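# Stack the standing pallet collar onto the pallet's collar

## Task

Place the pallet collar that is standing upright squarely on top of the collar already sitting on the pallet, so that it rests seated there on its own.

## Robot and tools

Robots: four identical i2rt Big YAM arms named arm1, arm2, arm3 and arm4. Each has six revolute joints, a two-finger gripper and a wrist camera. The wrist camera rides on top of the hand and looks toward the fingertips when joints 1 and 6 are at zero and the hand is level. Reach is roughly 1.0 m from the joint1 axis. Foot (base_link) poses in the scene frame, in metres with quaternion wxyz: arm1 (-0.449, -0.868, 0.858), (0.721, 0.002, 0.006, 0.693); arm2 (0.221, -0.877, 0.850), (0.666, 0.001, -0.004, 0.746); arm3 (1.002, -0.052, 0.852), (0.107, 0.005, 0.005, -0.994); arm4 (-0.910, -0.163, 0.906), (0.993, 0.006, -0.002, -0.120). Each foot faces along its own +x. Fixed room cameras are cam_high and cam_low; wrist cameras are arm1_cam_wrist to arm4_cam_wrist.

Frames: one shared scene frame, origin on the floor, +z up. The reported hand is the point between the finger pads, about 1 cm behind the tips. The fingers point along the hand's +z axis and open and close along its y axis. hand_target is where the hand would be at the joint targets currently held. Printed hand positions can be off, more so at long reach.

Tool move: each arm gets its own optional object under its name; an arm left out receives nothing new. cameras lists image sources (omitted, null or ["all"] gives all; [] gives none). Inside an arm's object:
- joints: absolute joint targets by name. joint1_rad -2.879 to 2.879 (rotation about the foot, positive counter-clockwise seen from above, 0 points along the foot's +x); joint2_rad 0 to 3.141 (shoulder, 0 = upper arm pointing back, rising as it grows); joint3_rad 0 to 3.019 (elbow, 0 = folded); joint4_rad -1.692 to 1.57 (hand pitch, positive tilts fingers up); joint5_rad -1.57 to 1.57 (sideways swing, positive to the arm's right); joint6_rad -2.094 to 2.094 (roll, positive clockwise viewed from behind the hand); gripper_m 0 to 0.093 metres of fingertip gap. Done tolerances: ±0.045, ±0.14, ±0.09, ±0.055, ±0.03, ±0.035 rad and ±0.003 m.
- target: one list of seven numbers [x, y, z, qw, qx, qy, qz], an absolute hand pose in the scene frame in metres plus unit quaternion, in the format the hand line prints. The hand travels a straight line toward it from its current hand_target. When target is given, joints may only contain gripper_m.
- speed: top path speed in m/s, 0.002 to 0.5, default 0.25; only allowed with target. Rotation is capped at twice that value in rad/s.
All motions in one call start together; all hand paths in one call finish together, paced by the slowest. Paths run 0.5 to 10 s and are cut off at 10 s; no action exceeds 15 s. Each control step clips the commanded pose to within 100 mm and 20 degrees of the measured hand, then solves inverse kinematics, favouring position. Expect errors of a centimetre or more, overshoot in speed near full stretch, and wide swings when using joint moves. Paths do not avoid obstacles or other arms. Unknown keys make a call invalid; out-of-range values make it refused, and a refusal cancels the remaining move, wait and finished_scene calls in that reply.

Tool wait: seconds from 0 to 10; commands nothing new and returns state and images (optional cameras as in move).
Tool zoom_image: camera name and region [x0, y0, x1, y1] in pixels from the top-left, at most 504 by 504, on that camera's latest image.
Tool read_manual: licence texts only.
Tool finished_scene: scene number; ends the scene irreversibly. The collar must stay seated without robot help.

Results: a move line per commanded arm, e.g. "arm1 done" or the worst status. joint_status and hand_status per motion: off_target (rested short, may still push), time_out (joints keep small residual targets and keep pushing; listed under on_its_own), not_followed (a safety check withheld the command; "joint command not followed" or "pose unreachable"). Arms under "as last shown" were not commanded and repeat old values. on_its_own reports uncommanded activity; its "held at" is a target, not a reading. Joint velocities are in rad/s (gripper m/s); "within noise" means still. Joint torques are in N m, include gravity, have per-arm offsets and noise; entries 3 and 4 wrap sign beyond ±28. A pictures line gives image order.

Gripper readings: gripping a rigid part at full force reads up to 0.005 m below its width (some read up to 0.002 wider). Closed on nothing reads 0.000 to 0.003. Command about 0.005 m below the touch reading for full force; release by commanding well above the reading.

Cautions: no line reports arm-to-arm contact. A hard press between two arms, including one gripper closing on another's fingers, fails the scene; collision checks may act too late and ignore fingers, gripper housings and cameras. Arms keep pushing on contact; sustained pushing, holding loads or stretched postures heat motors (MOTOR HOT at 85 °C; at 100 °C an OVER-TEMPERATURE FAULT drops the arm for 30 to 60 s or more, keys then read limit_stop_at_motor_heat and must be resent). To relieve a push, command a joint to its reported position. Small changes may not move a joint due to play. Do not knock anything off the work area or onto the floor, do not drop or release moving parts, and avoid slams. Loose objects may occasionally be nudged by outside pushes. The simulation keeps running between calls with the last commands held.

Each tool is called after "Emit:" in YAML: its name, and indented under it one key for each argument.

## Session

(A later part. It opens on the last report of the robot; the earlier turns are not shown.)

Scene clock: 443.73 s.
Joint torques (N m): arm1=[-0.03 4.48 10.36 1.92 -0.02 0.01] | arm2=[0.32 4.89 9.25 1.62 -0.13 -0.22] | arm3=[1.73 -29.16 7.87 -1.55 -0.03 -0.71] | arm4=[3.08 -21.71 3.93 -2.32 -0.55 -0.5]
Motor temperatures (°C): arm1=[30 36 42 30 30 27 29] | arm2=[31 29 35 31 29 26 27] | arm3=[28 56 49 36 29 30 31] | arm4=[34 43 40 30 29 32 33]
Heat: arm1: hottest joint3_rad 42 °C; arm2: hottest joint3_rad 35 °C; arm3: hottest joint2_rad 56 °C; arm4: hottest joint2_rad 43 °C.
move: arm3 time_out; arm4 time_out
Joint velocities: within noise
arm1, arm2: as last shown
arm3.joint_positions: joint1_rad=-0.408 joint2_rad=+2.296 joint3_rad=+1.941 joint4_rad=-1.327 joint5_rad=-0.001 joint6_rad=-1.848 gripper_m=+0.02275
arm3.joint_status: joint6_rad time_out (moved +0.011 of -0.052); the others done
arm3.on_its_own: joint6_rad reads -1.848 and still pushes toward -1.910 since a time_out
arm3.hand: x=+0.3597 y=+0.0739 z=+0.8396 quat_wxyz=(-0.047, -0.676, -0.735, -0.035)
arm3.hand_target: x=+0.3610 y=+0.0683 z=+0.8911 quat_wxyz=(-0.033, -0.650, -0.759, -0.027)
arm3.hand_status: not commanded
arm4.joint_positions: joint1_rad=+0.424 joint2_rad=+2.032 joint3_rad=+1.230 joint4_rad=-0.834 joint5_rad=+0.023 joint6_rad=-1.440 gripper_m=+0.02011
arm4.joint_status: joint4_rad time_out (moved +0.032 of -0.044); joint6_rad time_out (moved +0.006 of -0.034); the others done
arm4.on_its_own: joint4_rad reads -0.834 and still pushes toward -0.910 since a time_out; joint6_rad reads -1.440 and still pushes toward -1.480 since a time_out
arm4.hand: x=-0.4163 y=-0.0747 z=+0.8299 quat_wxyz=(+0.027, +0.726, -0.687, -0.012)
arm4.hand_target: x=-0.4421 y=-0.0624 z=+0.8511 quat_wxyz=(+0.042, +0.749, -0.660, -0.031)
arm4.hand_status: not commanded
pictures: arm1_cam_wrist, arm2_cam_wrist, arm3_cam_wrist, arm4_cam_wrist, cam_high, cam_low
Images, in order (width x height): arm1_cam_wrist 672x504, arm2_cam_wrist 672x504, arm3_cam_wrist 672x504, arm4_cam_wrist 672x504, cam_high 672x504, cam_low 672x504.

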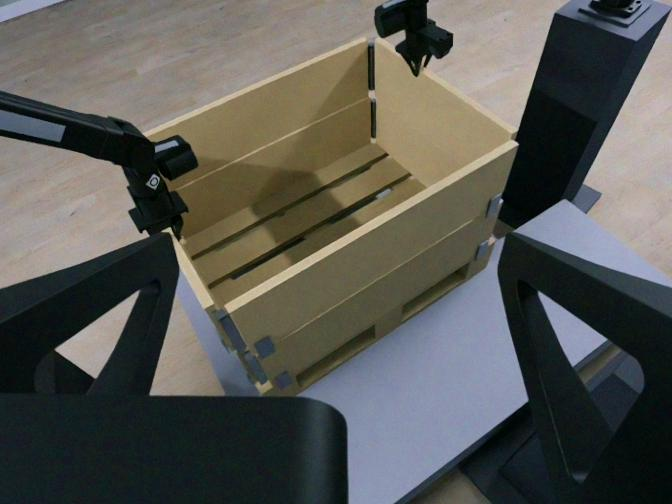

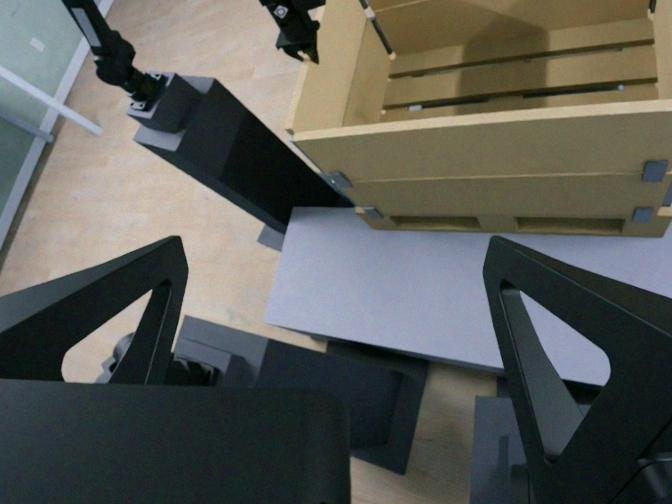

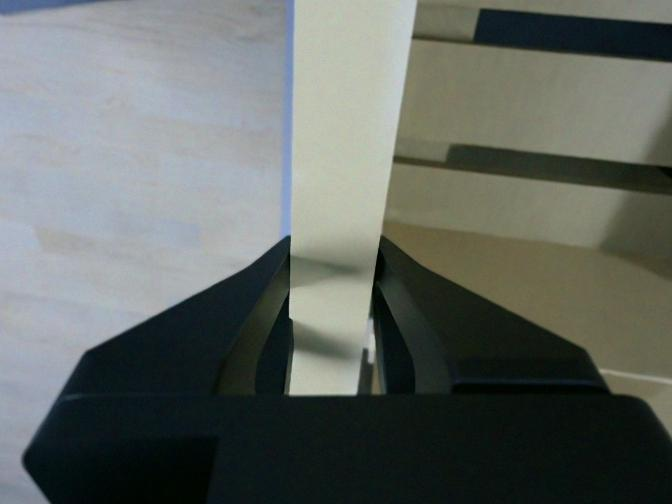

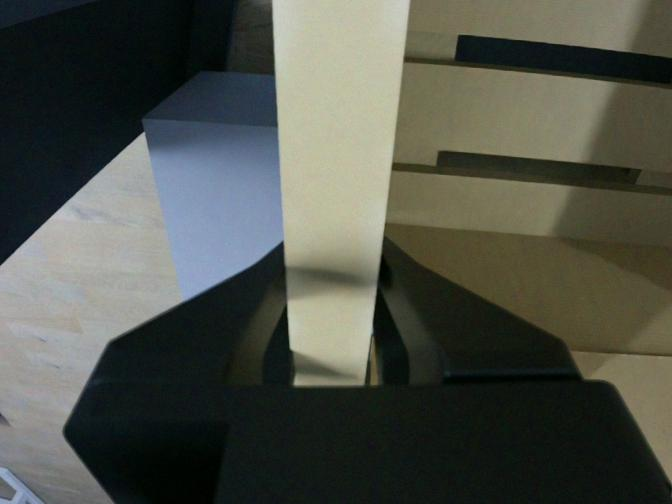

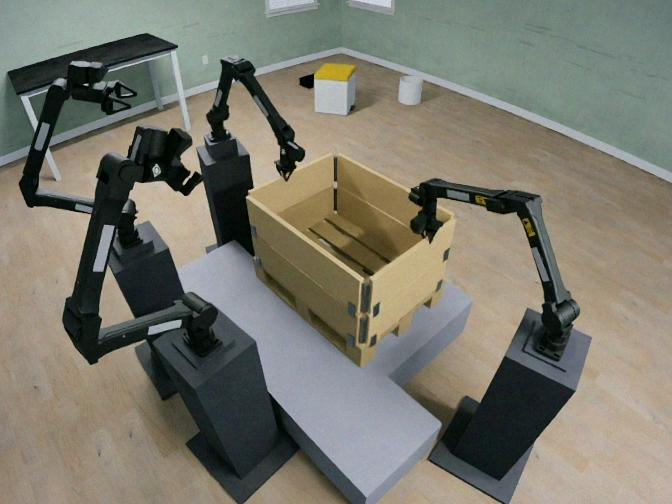

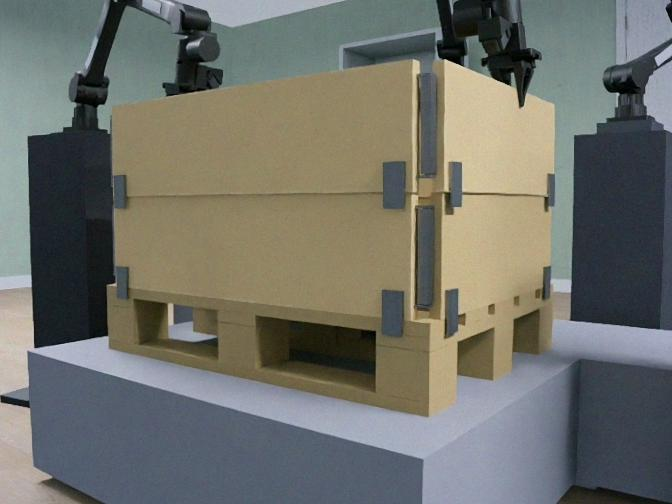

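Emit:
move:
  arm4: {"joints":{"joint1_rad":0.435,"joint2_rad":2.01,"joint3_rad":1.21,"joint4_rad":-0.86,"joint5_rad":0.01,"joint6_rad":-1.45}}
  arm3: {"joints":{"joint1_rad":-0.41,"joint2_rad":2.26,"joint3_rad":1.935,"joint4_rad":-1.34,"joint5_rad":0.0,"joint6_rad":-1.86}}
  cameras: []

Emit:
move:
  arm4: {"joints":{"gripper_m":0.05}}
  arm3: {"joints":{"gripper_m":0.05}}

Emit:
zoom_image:
  camera: "cam_low"
  region: [90, 10, 590, 430]

Emit:
zoom_image:
  camera: "cam_high"
  region: [220, 140, 480, 370]

Scene clock: 450.63 s.
Joint torques (N m): arm1=[0.03 4.48 10.35 1.92 -0.01 0.01] | arm2=[0.32 4.84 9.25 1.62 -0.14 -0.22] | arm3=[0.91 -25.29 7.92 -0.83 -0.1 -0.44] | arm4=[1.49 -19.43 4.94 -1.05 -0.54 -0.34]
Motor temperatures (°C): arm1=[30 36 42 30 30 27 29] | arm2=[31 29 35 31 29 26 27] | arm3=[28 56 49 35 29 30 31] | arm4=[34 44 40 29 29 32 33]
Heat: arm1: hottest joint3_rad 42 °C; arm2: hottest joint3_rad 35 °C; arm3: hottest joint2_rad 56 °C; arm4: hottest joint2_rad 44 °C.
move: arm3 off_target; arm4 done
Joint velocities: within noise
arm1.joint_positions: joint1_rad=-0.398 joint2_rad=+0.470 joint3_rad=+1.390 joint4_rad=-1.240 joint5_rad=+0.115 joint6_rad=+0.097 gripper_m=+0.09396
arm1.joint_status: not commanded
arm1.hand: x=-0.3492 y=-0.7115 z=+1.4449 quat_wxyz=(-0.499, +0.372, -0.723, -0.299)
arm1.hand_target: x=-0.3509 y=-0.7153 z=+1.4564 quat_wxyz=(-0.508, +0.368, -0.717, -0.306)
arm1.hand_status: not commanded
arm2.joint_positions: joint1_rad=+0.088 joint2_rad=+0.484 joint3_rad=+1.404 joint4_rad=-1.425 joint5_rad=-0.290 joint6_rad=+0.382 gripper_m=+0.09396
arm2.joint_status: not commanded
arm2.hand: x=+0.1399 y=-0.7350 z=+1.4055 quat_wxyz=(-0.132, +0.603, -0.605, -0.503)
arm2.hand_target: x=+0.1405 y=-0.7382 z=+1.4154 quat_wxyz=(-0.138, +0.600, -0.600, -0.511)
arm2.hand_status: not commanded
arm3.joint_positions: joint1_rad=-0.407 joint2_rad=+2.296 joint3_rad=+1.935 joint4_rad=-1.314 joint5_rad=+0.001 joint6_rad=-1.825 gripper_m=+0.02241
arm3.joint_status: joint6_rad off_target (ended at -1.825, target -1.860); the others done
arm3.hand: x=+0.3591 y=+0.0740 z=+0.8372 quat_wxyz=(-0.043, -0.684, -0.727, -0.035)
arm3.hand_target: x=+0.3611 y=+0.0751 z=+0.8604 quat_wxyz=(-0.040, -0.673, -0.738, -0.032)
arm3.hand_status: not commanded
arm4.joint_positions: joint1_rad=+0.423 joint2_rad=+2.037 joint3_rad=+1.228 joint4_rad=-0.823 joint5_rad=+0.023 joint6_rad=-1.428 gripper_m=+0.01995
arm4.joint_status: all done
arm4.hand: x=-0.4157 y=-0.0751 z=+0.8269 quat_wxyz=(+0.025, +0.721, -0.692, -0.010)
arm4.hand_target: x=-0.4305 y=-0.0698 z=+0.8360 quat_wxyz=(+0.034, +0.733, -0.679, -0.025)
arm4.hand_status: not commanded

Scene clock: 451.40 s.
Joint torques (N m): arm1=[0.03 4.42 10.33 1.94 -0.01 0.01] | arm2=[0.38 4.84 9.26 1.63 -0.14 -0.22] | arm3=[0.97 -23.36 7.99 -0.24 -0.11 -0.24] | arm4=[1.26 -18.61 6.09 -0.21 -0.15 -0.22]
Motor temperatures (°C): arm1=[30 36 42 30 30 27 29] | arm2=[31 29 35 31 29 26 27] | arm3=[28 56 49 35 29 30 31] | arm4=[34 44 40 29 29 32 33]
Heat: arm1: hottest joint3_rad 42 °C; arm2: hottest joint3_rad 35 °C; arm3: hottest joint2_rad 56 °C; arm4: hottest joint2_rad 44 °C.
move: arm3 done; arm4 done
Joint velocities: within noise
arm1, arm2: as last shown
arm3.joint_positions: joint1_rad=-0.408 joint2_rad=+2.275 joint3_rad=+1.935 joint4_rad=-1.334 joint5_rad=+0.009 joint6_rad=-1.843 gripper_m=+0.04995
arm3.joint_status: all done
arm3.hand: x=+0.3615 y=+0.0750 z=+0.8507 quat_wxyz=(-0.041, -0.678, -0.733, -0.038)
arm3.hand_target: x=+0.3618 y=+0.0764 z=+0.8604 quat_wxyz=(-0.039, -0.672, -0.738, -0.036)
arm3.hand_status: not commanded
arm4.joint_positions: joint1_rad=+0.424 joint2_rad=+2.029 joint3_rad=+1.214 joint4_rad=-0.849 joint5_rad=+0.013 joint6_rad=-1.438 gripper_m=+0.04994
arm4.joint_status: all done
arm4.hand: x=-0.4281 y=-0.0750 z=+0.8276 quat_wxyz=(+0.035, +0.725, -0.688, -0.024)
arm4.hand_target: x=-0.4311 y=-0.0698 z=+0.8360 quat_wxyz=(+0.034, +0.733, -0.679, -0.025)
arm4.hand_status: not commanded
pictures: arm1_cam_wrist, arm2_cam_wrist, arm3_cam_wrist, arm4_cam_wrist, cam_high, cam_low
Images, in order (width x height): arm1_cam_wrist 672x504, arm2_cam_wrist 672x504, arm3_cam_wrist 672x504, arm4_cam_wrist 672x504, cam_high 672x504, cam_low 672x504.

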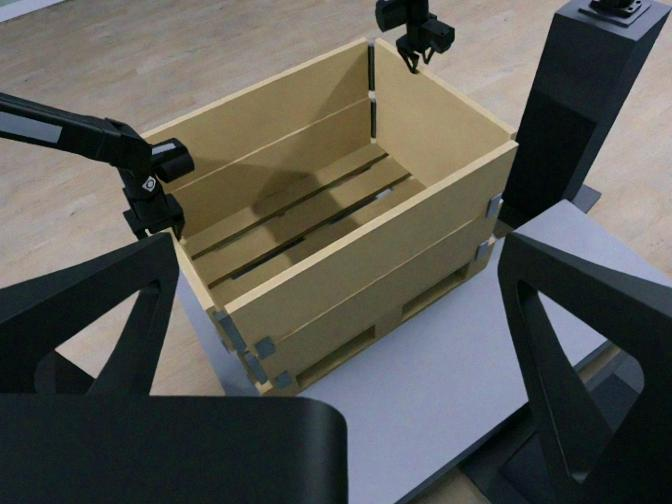

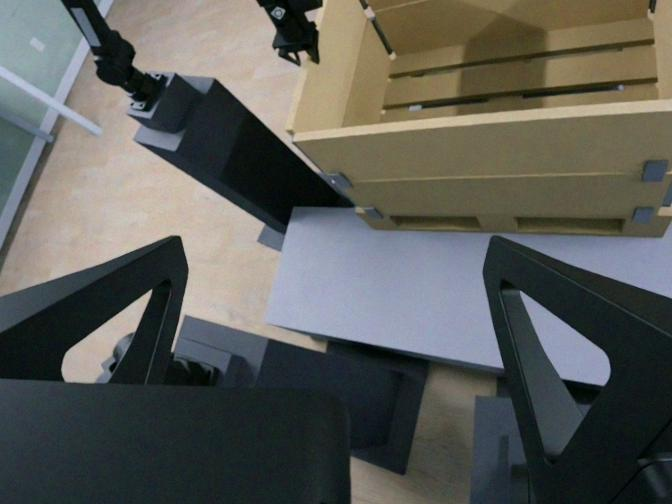

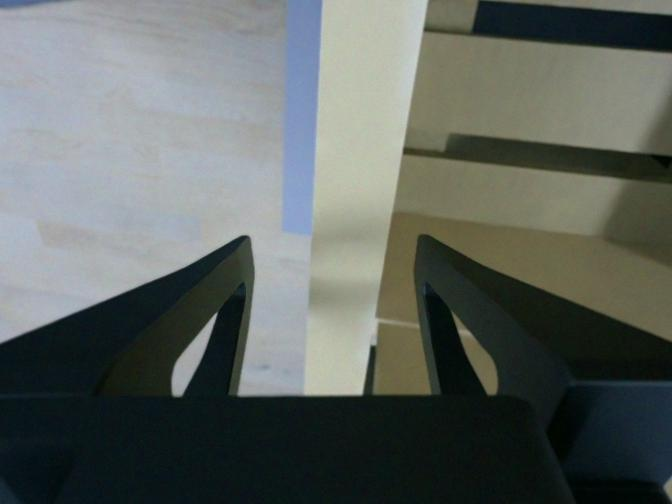

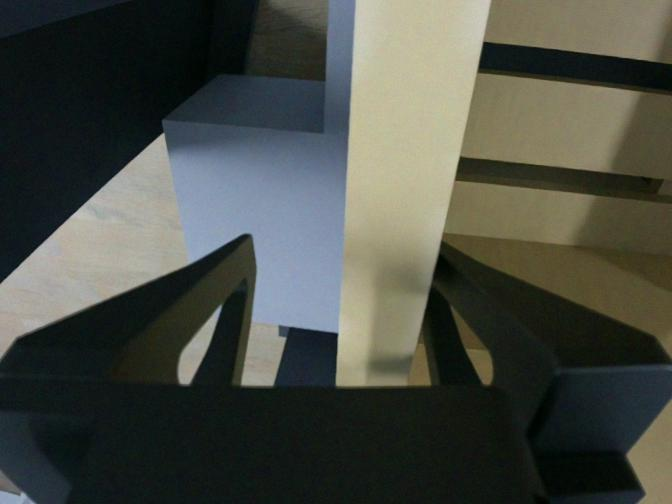

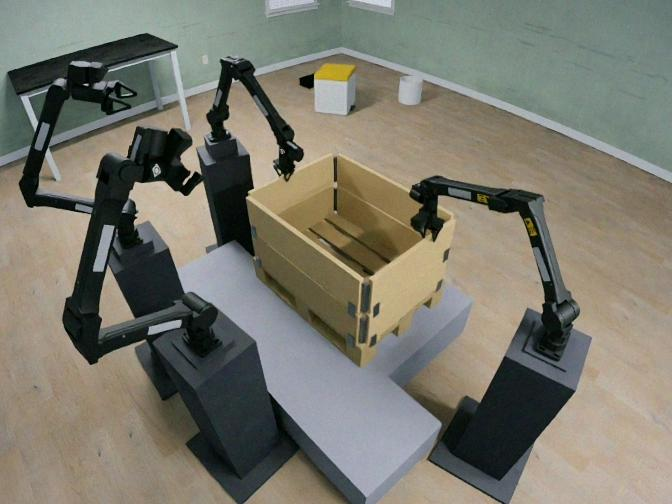

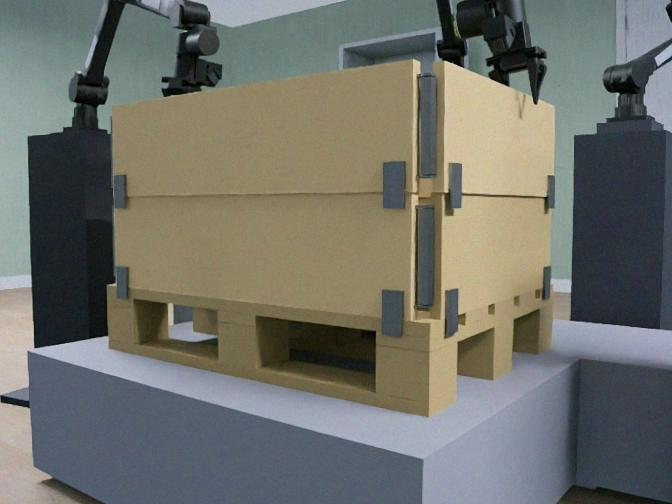

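Scaled by 1.008 (camera's finer frame: 960x720).

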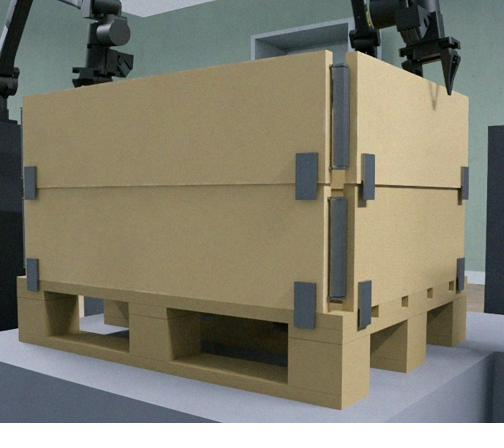

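Scaled by 1.938 (camera's finer frame: 960x720).

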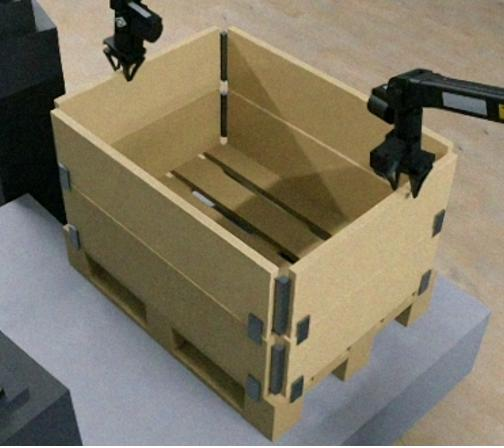

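Emit:
move:
  arm4: {"joints":{"gripper_m":0.08}}
  arm3: {"joints":{"gripper_m":0.08}}
  cameras: ["arm4_cam_wrist"]

Emit:
move:
  arm4: {"target":[-0.431,-0.0715,0.96,0.034,0.733,-0.679,-0.025]}
  arm3: {"target":[0.362,0.0764,0.98,-0.039,-0.672,-0.738,-0.036]}

Emit:
zoom_image:
  camera: "cam_low"
  region: [90, 10, 590, 430]

Emit:
zoom_image:
  camera: "arm2_cam_wrist"
  region: [270, 80, 470, 230]

Emit:
zoom_image:
  camera: "cam_high"
  region: [220, 140, 480, 370]

Scene clock: 456.57 s.
Joint torques (N m): arm1=[-0.03 4.48 10.33 1.96 -0.01 0.01] | arm2=[0.38 4.84 9.25 1.62 -0.13 -0.22] | arm3=[0.91 -23.24 8.03 -0.21 -0.11 -0.24] | arm4=[1.32 -18.43 6.11 -0.27 -0.15 -0.24]
Motor temperatures (°C): arm1=[30 36 42 30 30 27 29] | arm2=[31 29 35 31 29 26 27] | arm3=[28 57 48 35 29 29 31] | arm4=[34 43 40 29 29 32 32]
Heat: arm1: hottest joint3_rad 42 °C; arm2: hottest joint3_rad 35 °C; arm3: hottest joint2_rad 57 °C; arm4: hottest joint2_rad 43 °C.
move: arm3 done; arm4 done
Joint velocities: within noise
arm1, arm2: as last shown
arm3.joint_positions: joint1_rad=-0.408 joint2_rad=+2.275 joint3_rad=+1.935 joint4_rad=-1.334 joint5_rad=+0.009 joint6_rad=-1.844 gripper_m=+0.07986
arm3.joint_status: all done
arm3.hand: x=+0.3615 y=+0.0750 z=+0.8507 quat_wxyz=(-0.041, -0.677, -0.734, -0.038)
arm3.hand_target: x=+0.3618 y=+0.0764 z=+0.8604 quat_wxyz=(-0.039, -0.672, -0.739, -0.036)
arm3.hand_status: not commanded
arm4.joint_positions: joint1_rad=+0.424 joint2_rad=+2.029 joint3_rad=+1.214 joint4_rad=-0.860 joint5_rad=+0.013 joint6_rad=-1.438 gripper_m=+0.07985
arm4.joint_status: all done
arm4.hand: x=-0.4307 y=-0.0755 z=+0.8278 quat_wxyz=(+0.039, +0.725, -0.687, -0.027)
arm4.hand_target: x=-0.4337 y=-0.0703 z=+0.8362 quat_wxyz=(+0.039, +0.733, -0.679, -0.029)
arm4.hand_status: not commanded
Images, in order (width x height): arm4_cam_wrist 672x504.

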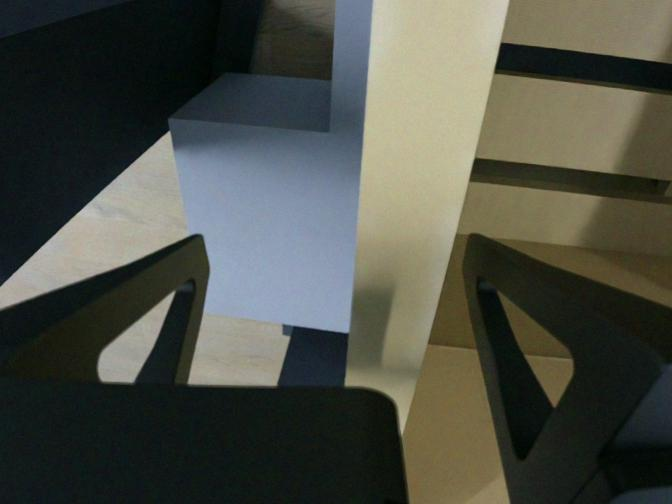

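Scene clock: 457.93 s.
Joint torques (N m): arm1=[0.03 4.48 10.35 1.94 -0.02 0] | arm2=[0.38 4.84 9.26 1.62 -0.14 -0.22] | arm3=[0.85 -20.31 12.07 -0.24 -0.07 -0.24] | arm4=[1.32 -16.38 11.79 -0.24 -0.13 -0.23]
Motor temperatures (°C): arm1=[30 36 42 30 30 27 29] | arm2=[31 29 35 31 29 26 27] | arm3=[28 58 49 35 29 29 31] | arm4=[34 43 40 29 29 32 32]
Heat: arm1: hottest joint3_rad 42 °C; arm2: hottest joint3_rad 35 °C; arm3: hottest joint2_rad 58 °C; arm4: hottest joint2_rad 43 °C.
move: arm3 off_target; arm4 off_target
Joint velocities: within noise
arm1, arm2: as last shown
arm3.joint_positions: joint1_rad=-0.407 joint2_rad=+2.167 joint3_rad=+2.071 joint4_rad=-1.594 joint5_rad=+0.009 joint6_rad=-1.844 gripper_m=+0.07994
arm3.joint_status: not commanded
arm3.hand: x=+0.3717 y=+0.0712 z=+0.9724 quat_wxyz=(-0.048, -0.677, -0.734, -0.042)
arm3.hand_target: x=+0.3623 y=+0.0761 z=+0.9800 quat_wxyz=(-0.038, -0.673, -0.738, -0.036)
arm3.hand_status: off_target (0.013 m and 1.4 deg from the pose sent, 0.129 m and 0.8 deg at the start)
arm4.joint_positions: joint1_rad=+0.424 joint2_rad=+1.815 joint3_rad=+1.253 joint4_rad=-1.125 joint5_rad=+0.013 joint6_rad=-1.440 gripper_m=+0.07993
arm4.joint_status: not commanded
arm4.hand: x=-0.4438 y=-0.0792 z=+0.9440 quat_wxyz=(+0.044, +0.725, -0.687, -0.031)
arm4.hand_target: x=-0.4290 y=-0.0711 z=+0.9600 quat_wxyz=(+0.029, +0.733, -0.679, -0.022)
arm4.hand_status: off_target (0.022 m and 1.8 deg from the pose sent, 0.132 m and 1.5 deg at the start)
pictures: arm1_cam_wrist, arm2_cam_wrist, arm3_cam_wrist, arm4_cam_wrist, cam_high, cam_low
Images, in order (width x height): arm1_cam_wrist 672x504, arm2_cam_wrist 672x504, arm3_cam_wrist 672x504, arm4_cam_wrist 672x504, cam_high 672x504, cam_low 672x504.

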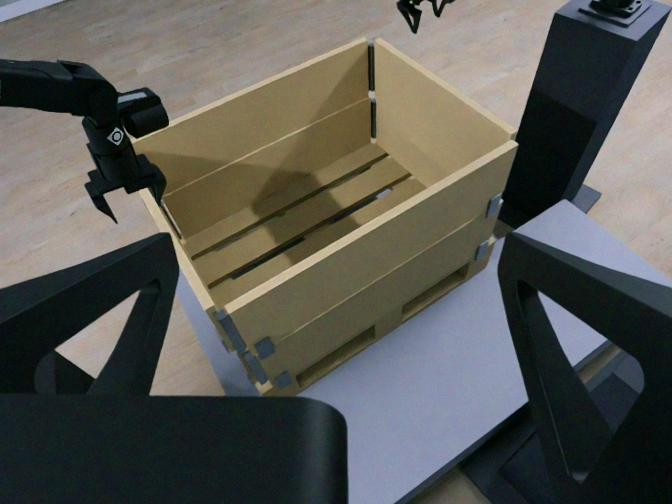

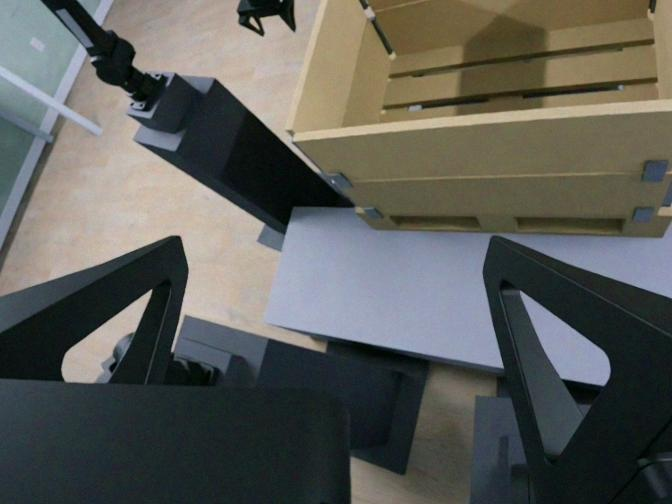

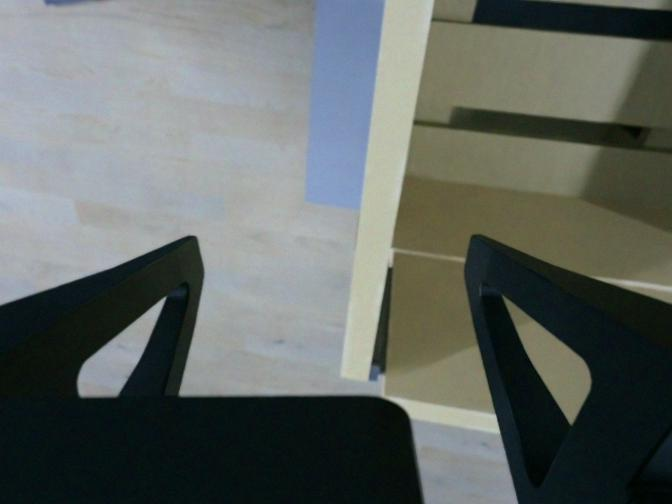

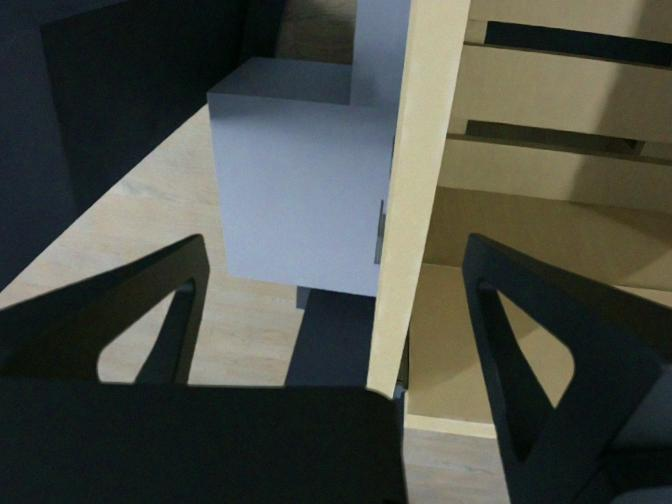

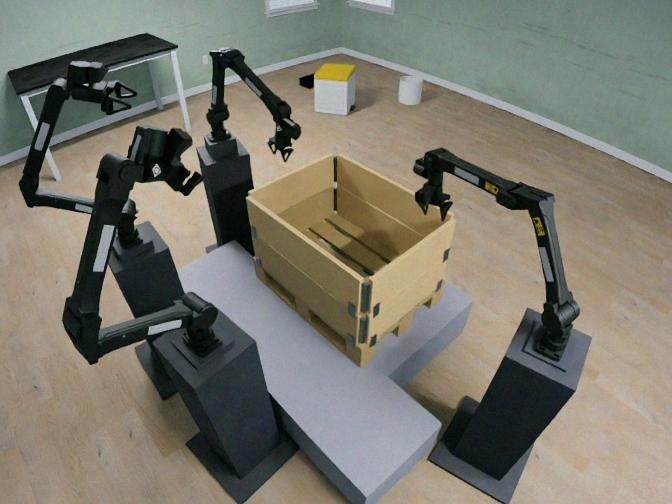

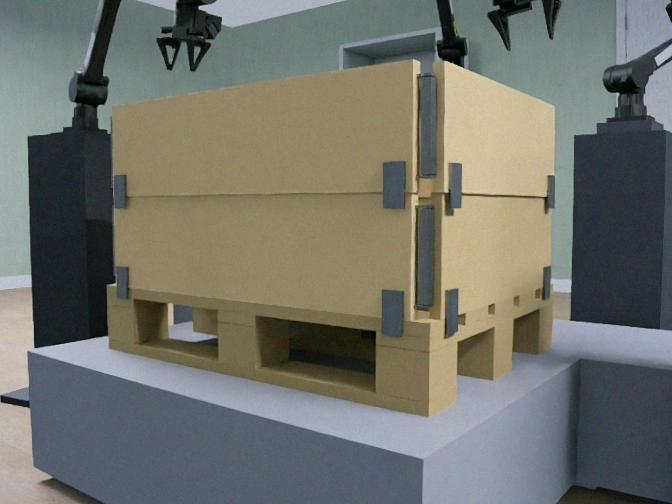

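Scaled by 1.008 (camera's finer frame: 960x720).

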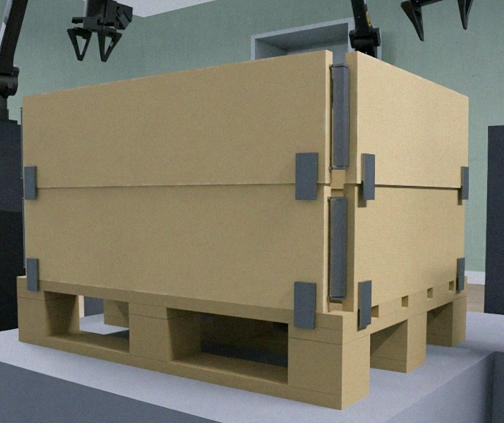

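Scaled by 2.520 (camera's finer frame: 960x720).

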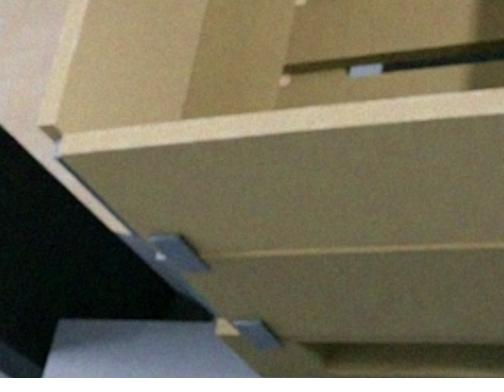

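Scaled by 1.938 (camera's finer frame: 960x720).

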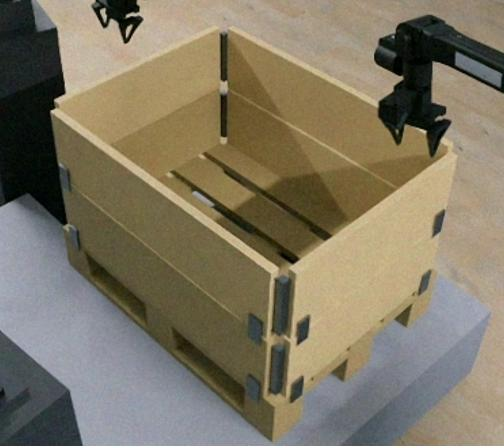

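Emit:
finished_scene:
  scene: 1

The scene is finished: the task was done.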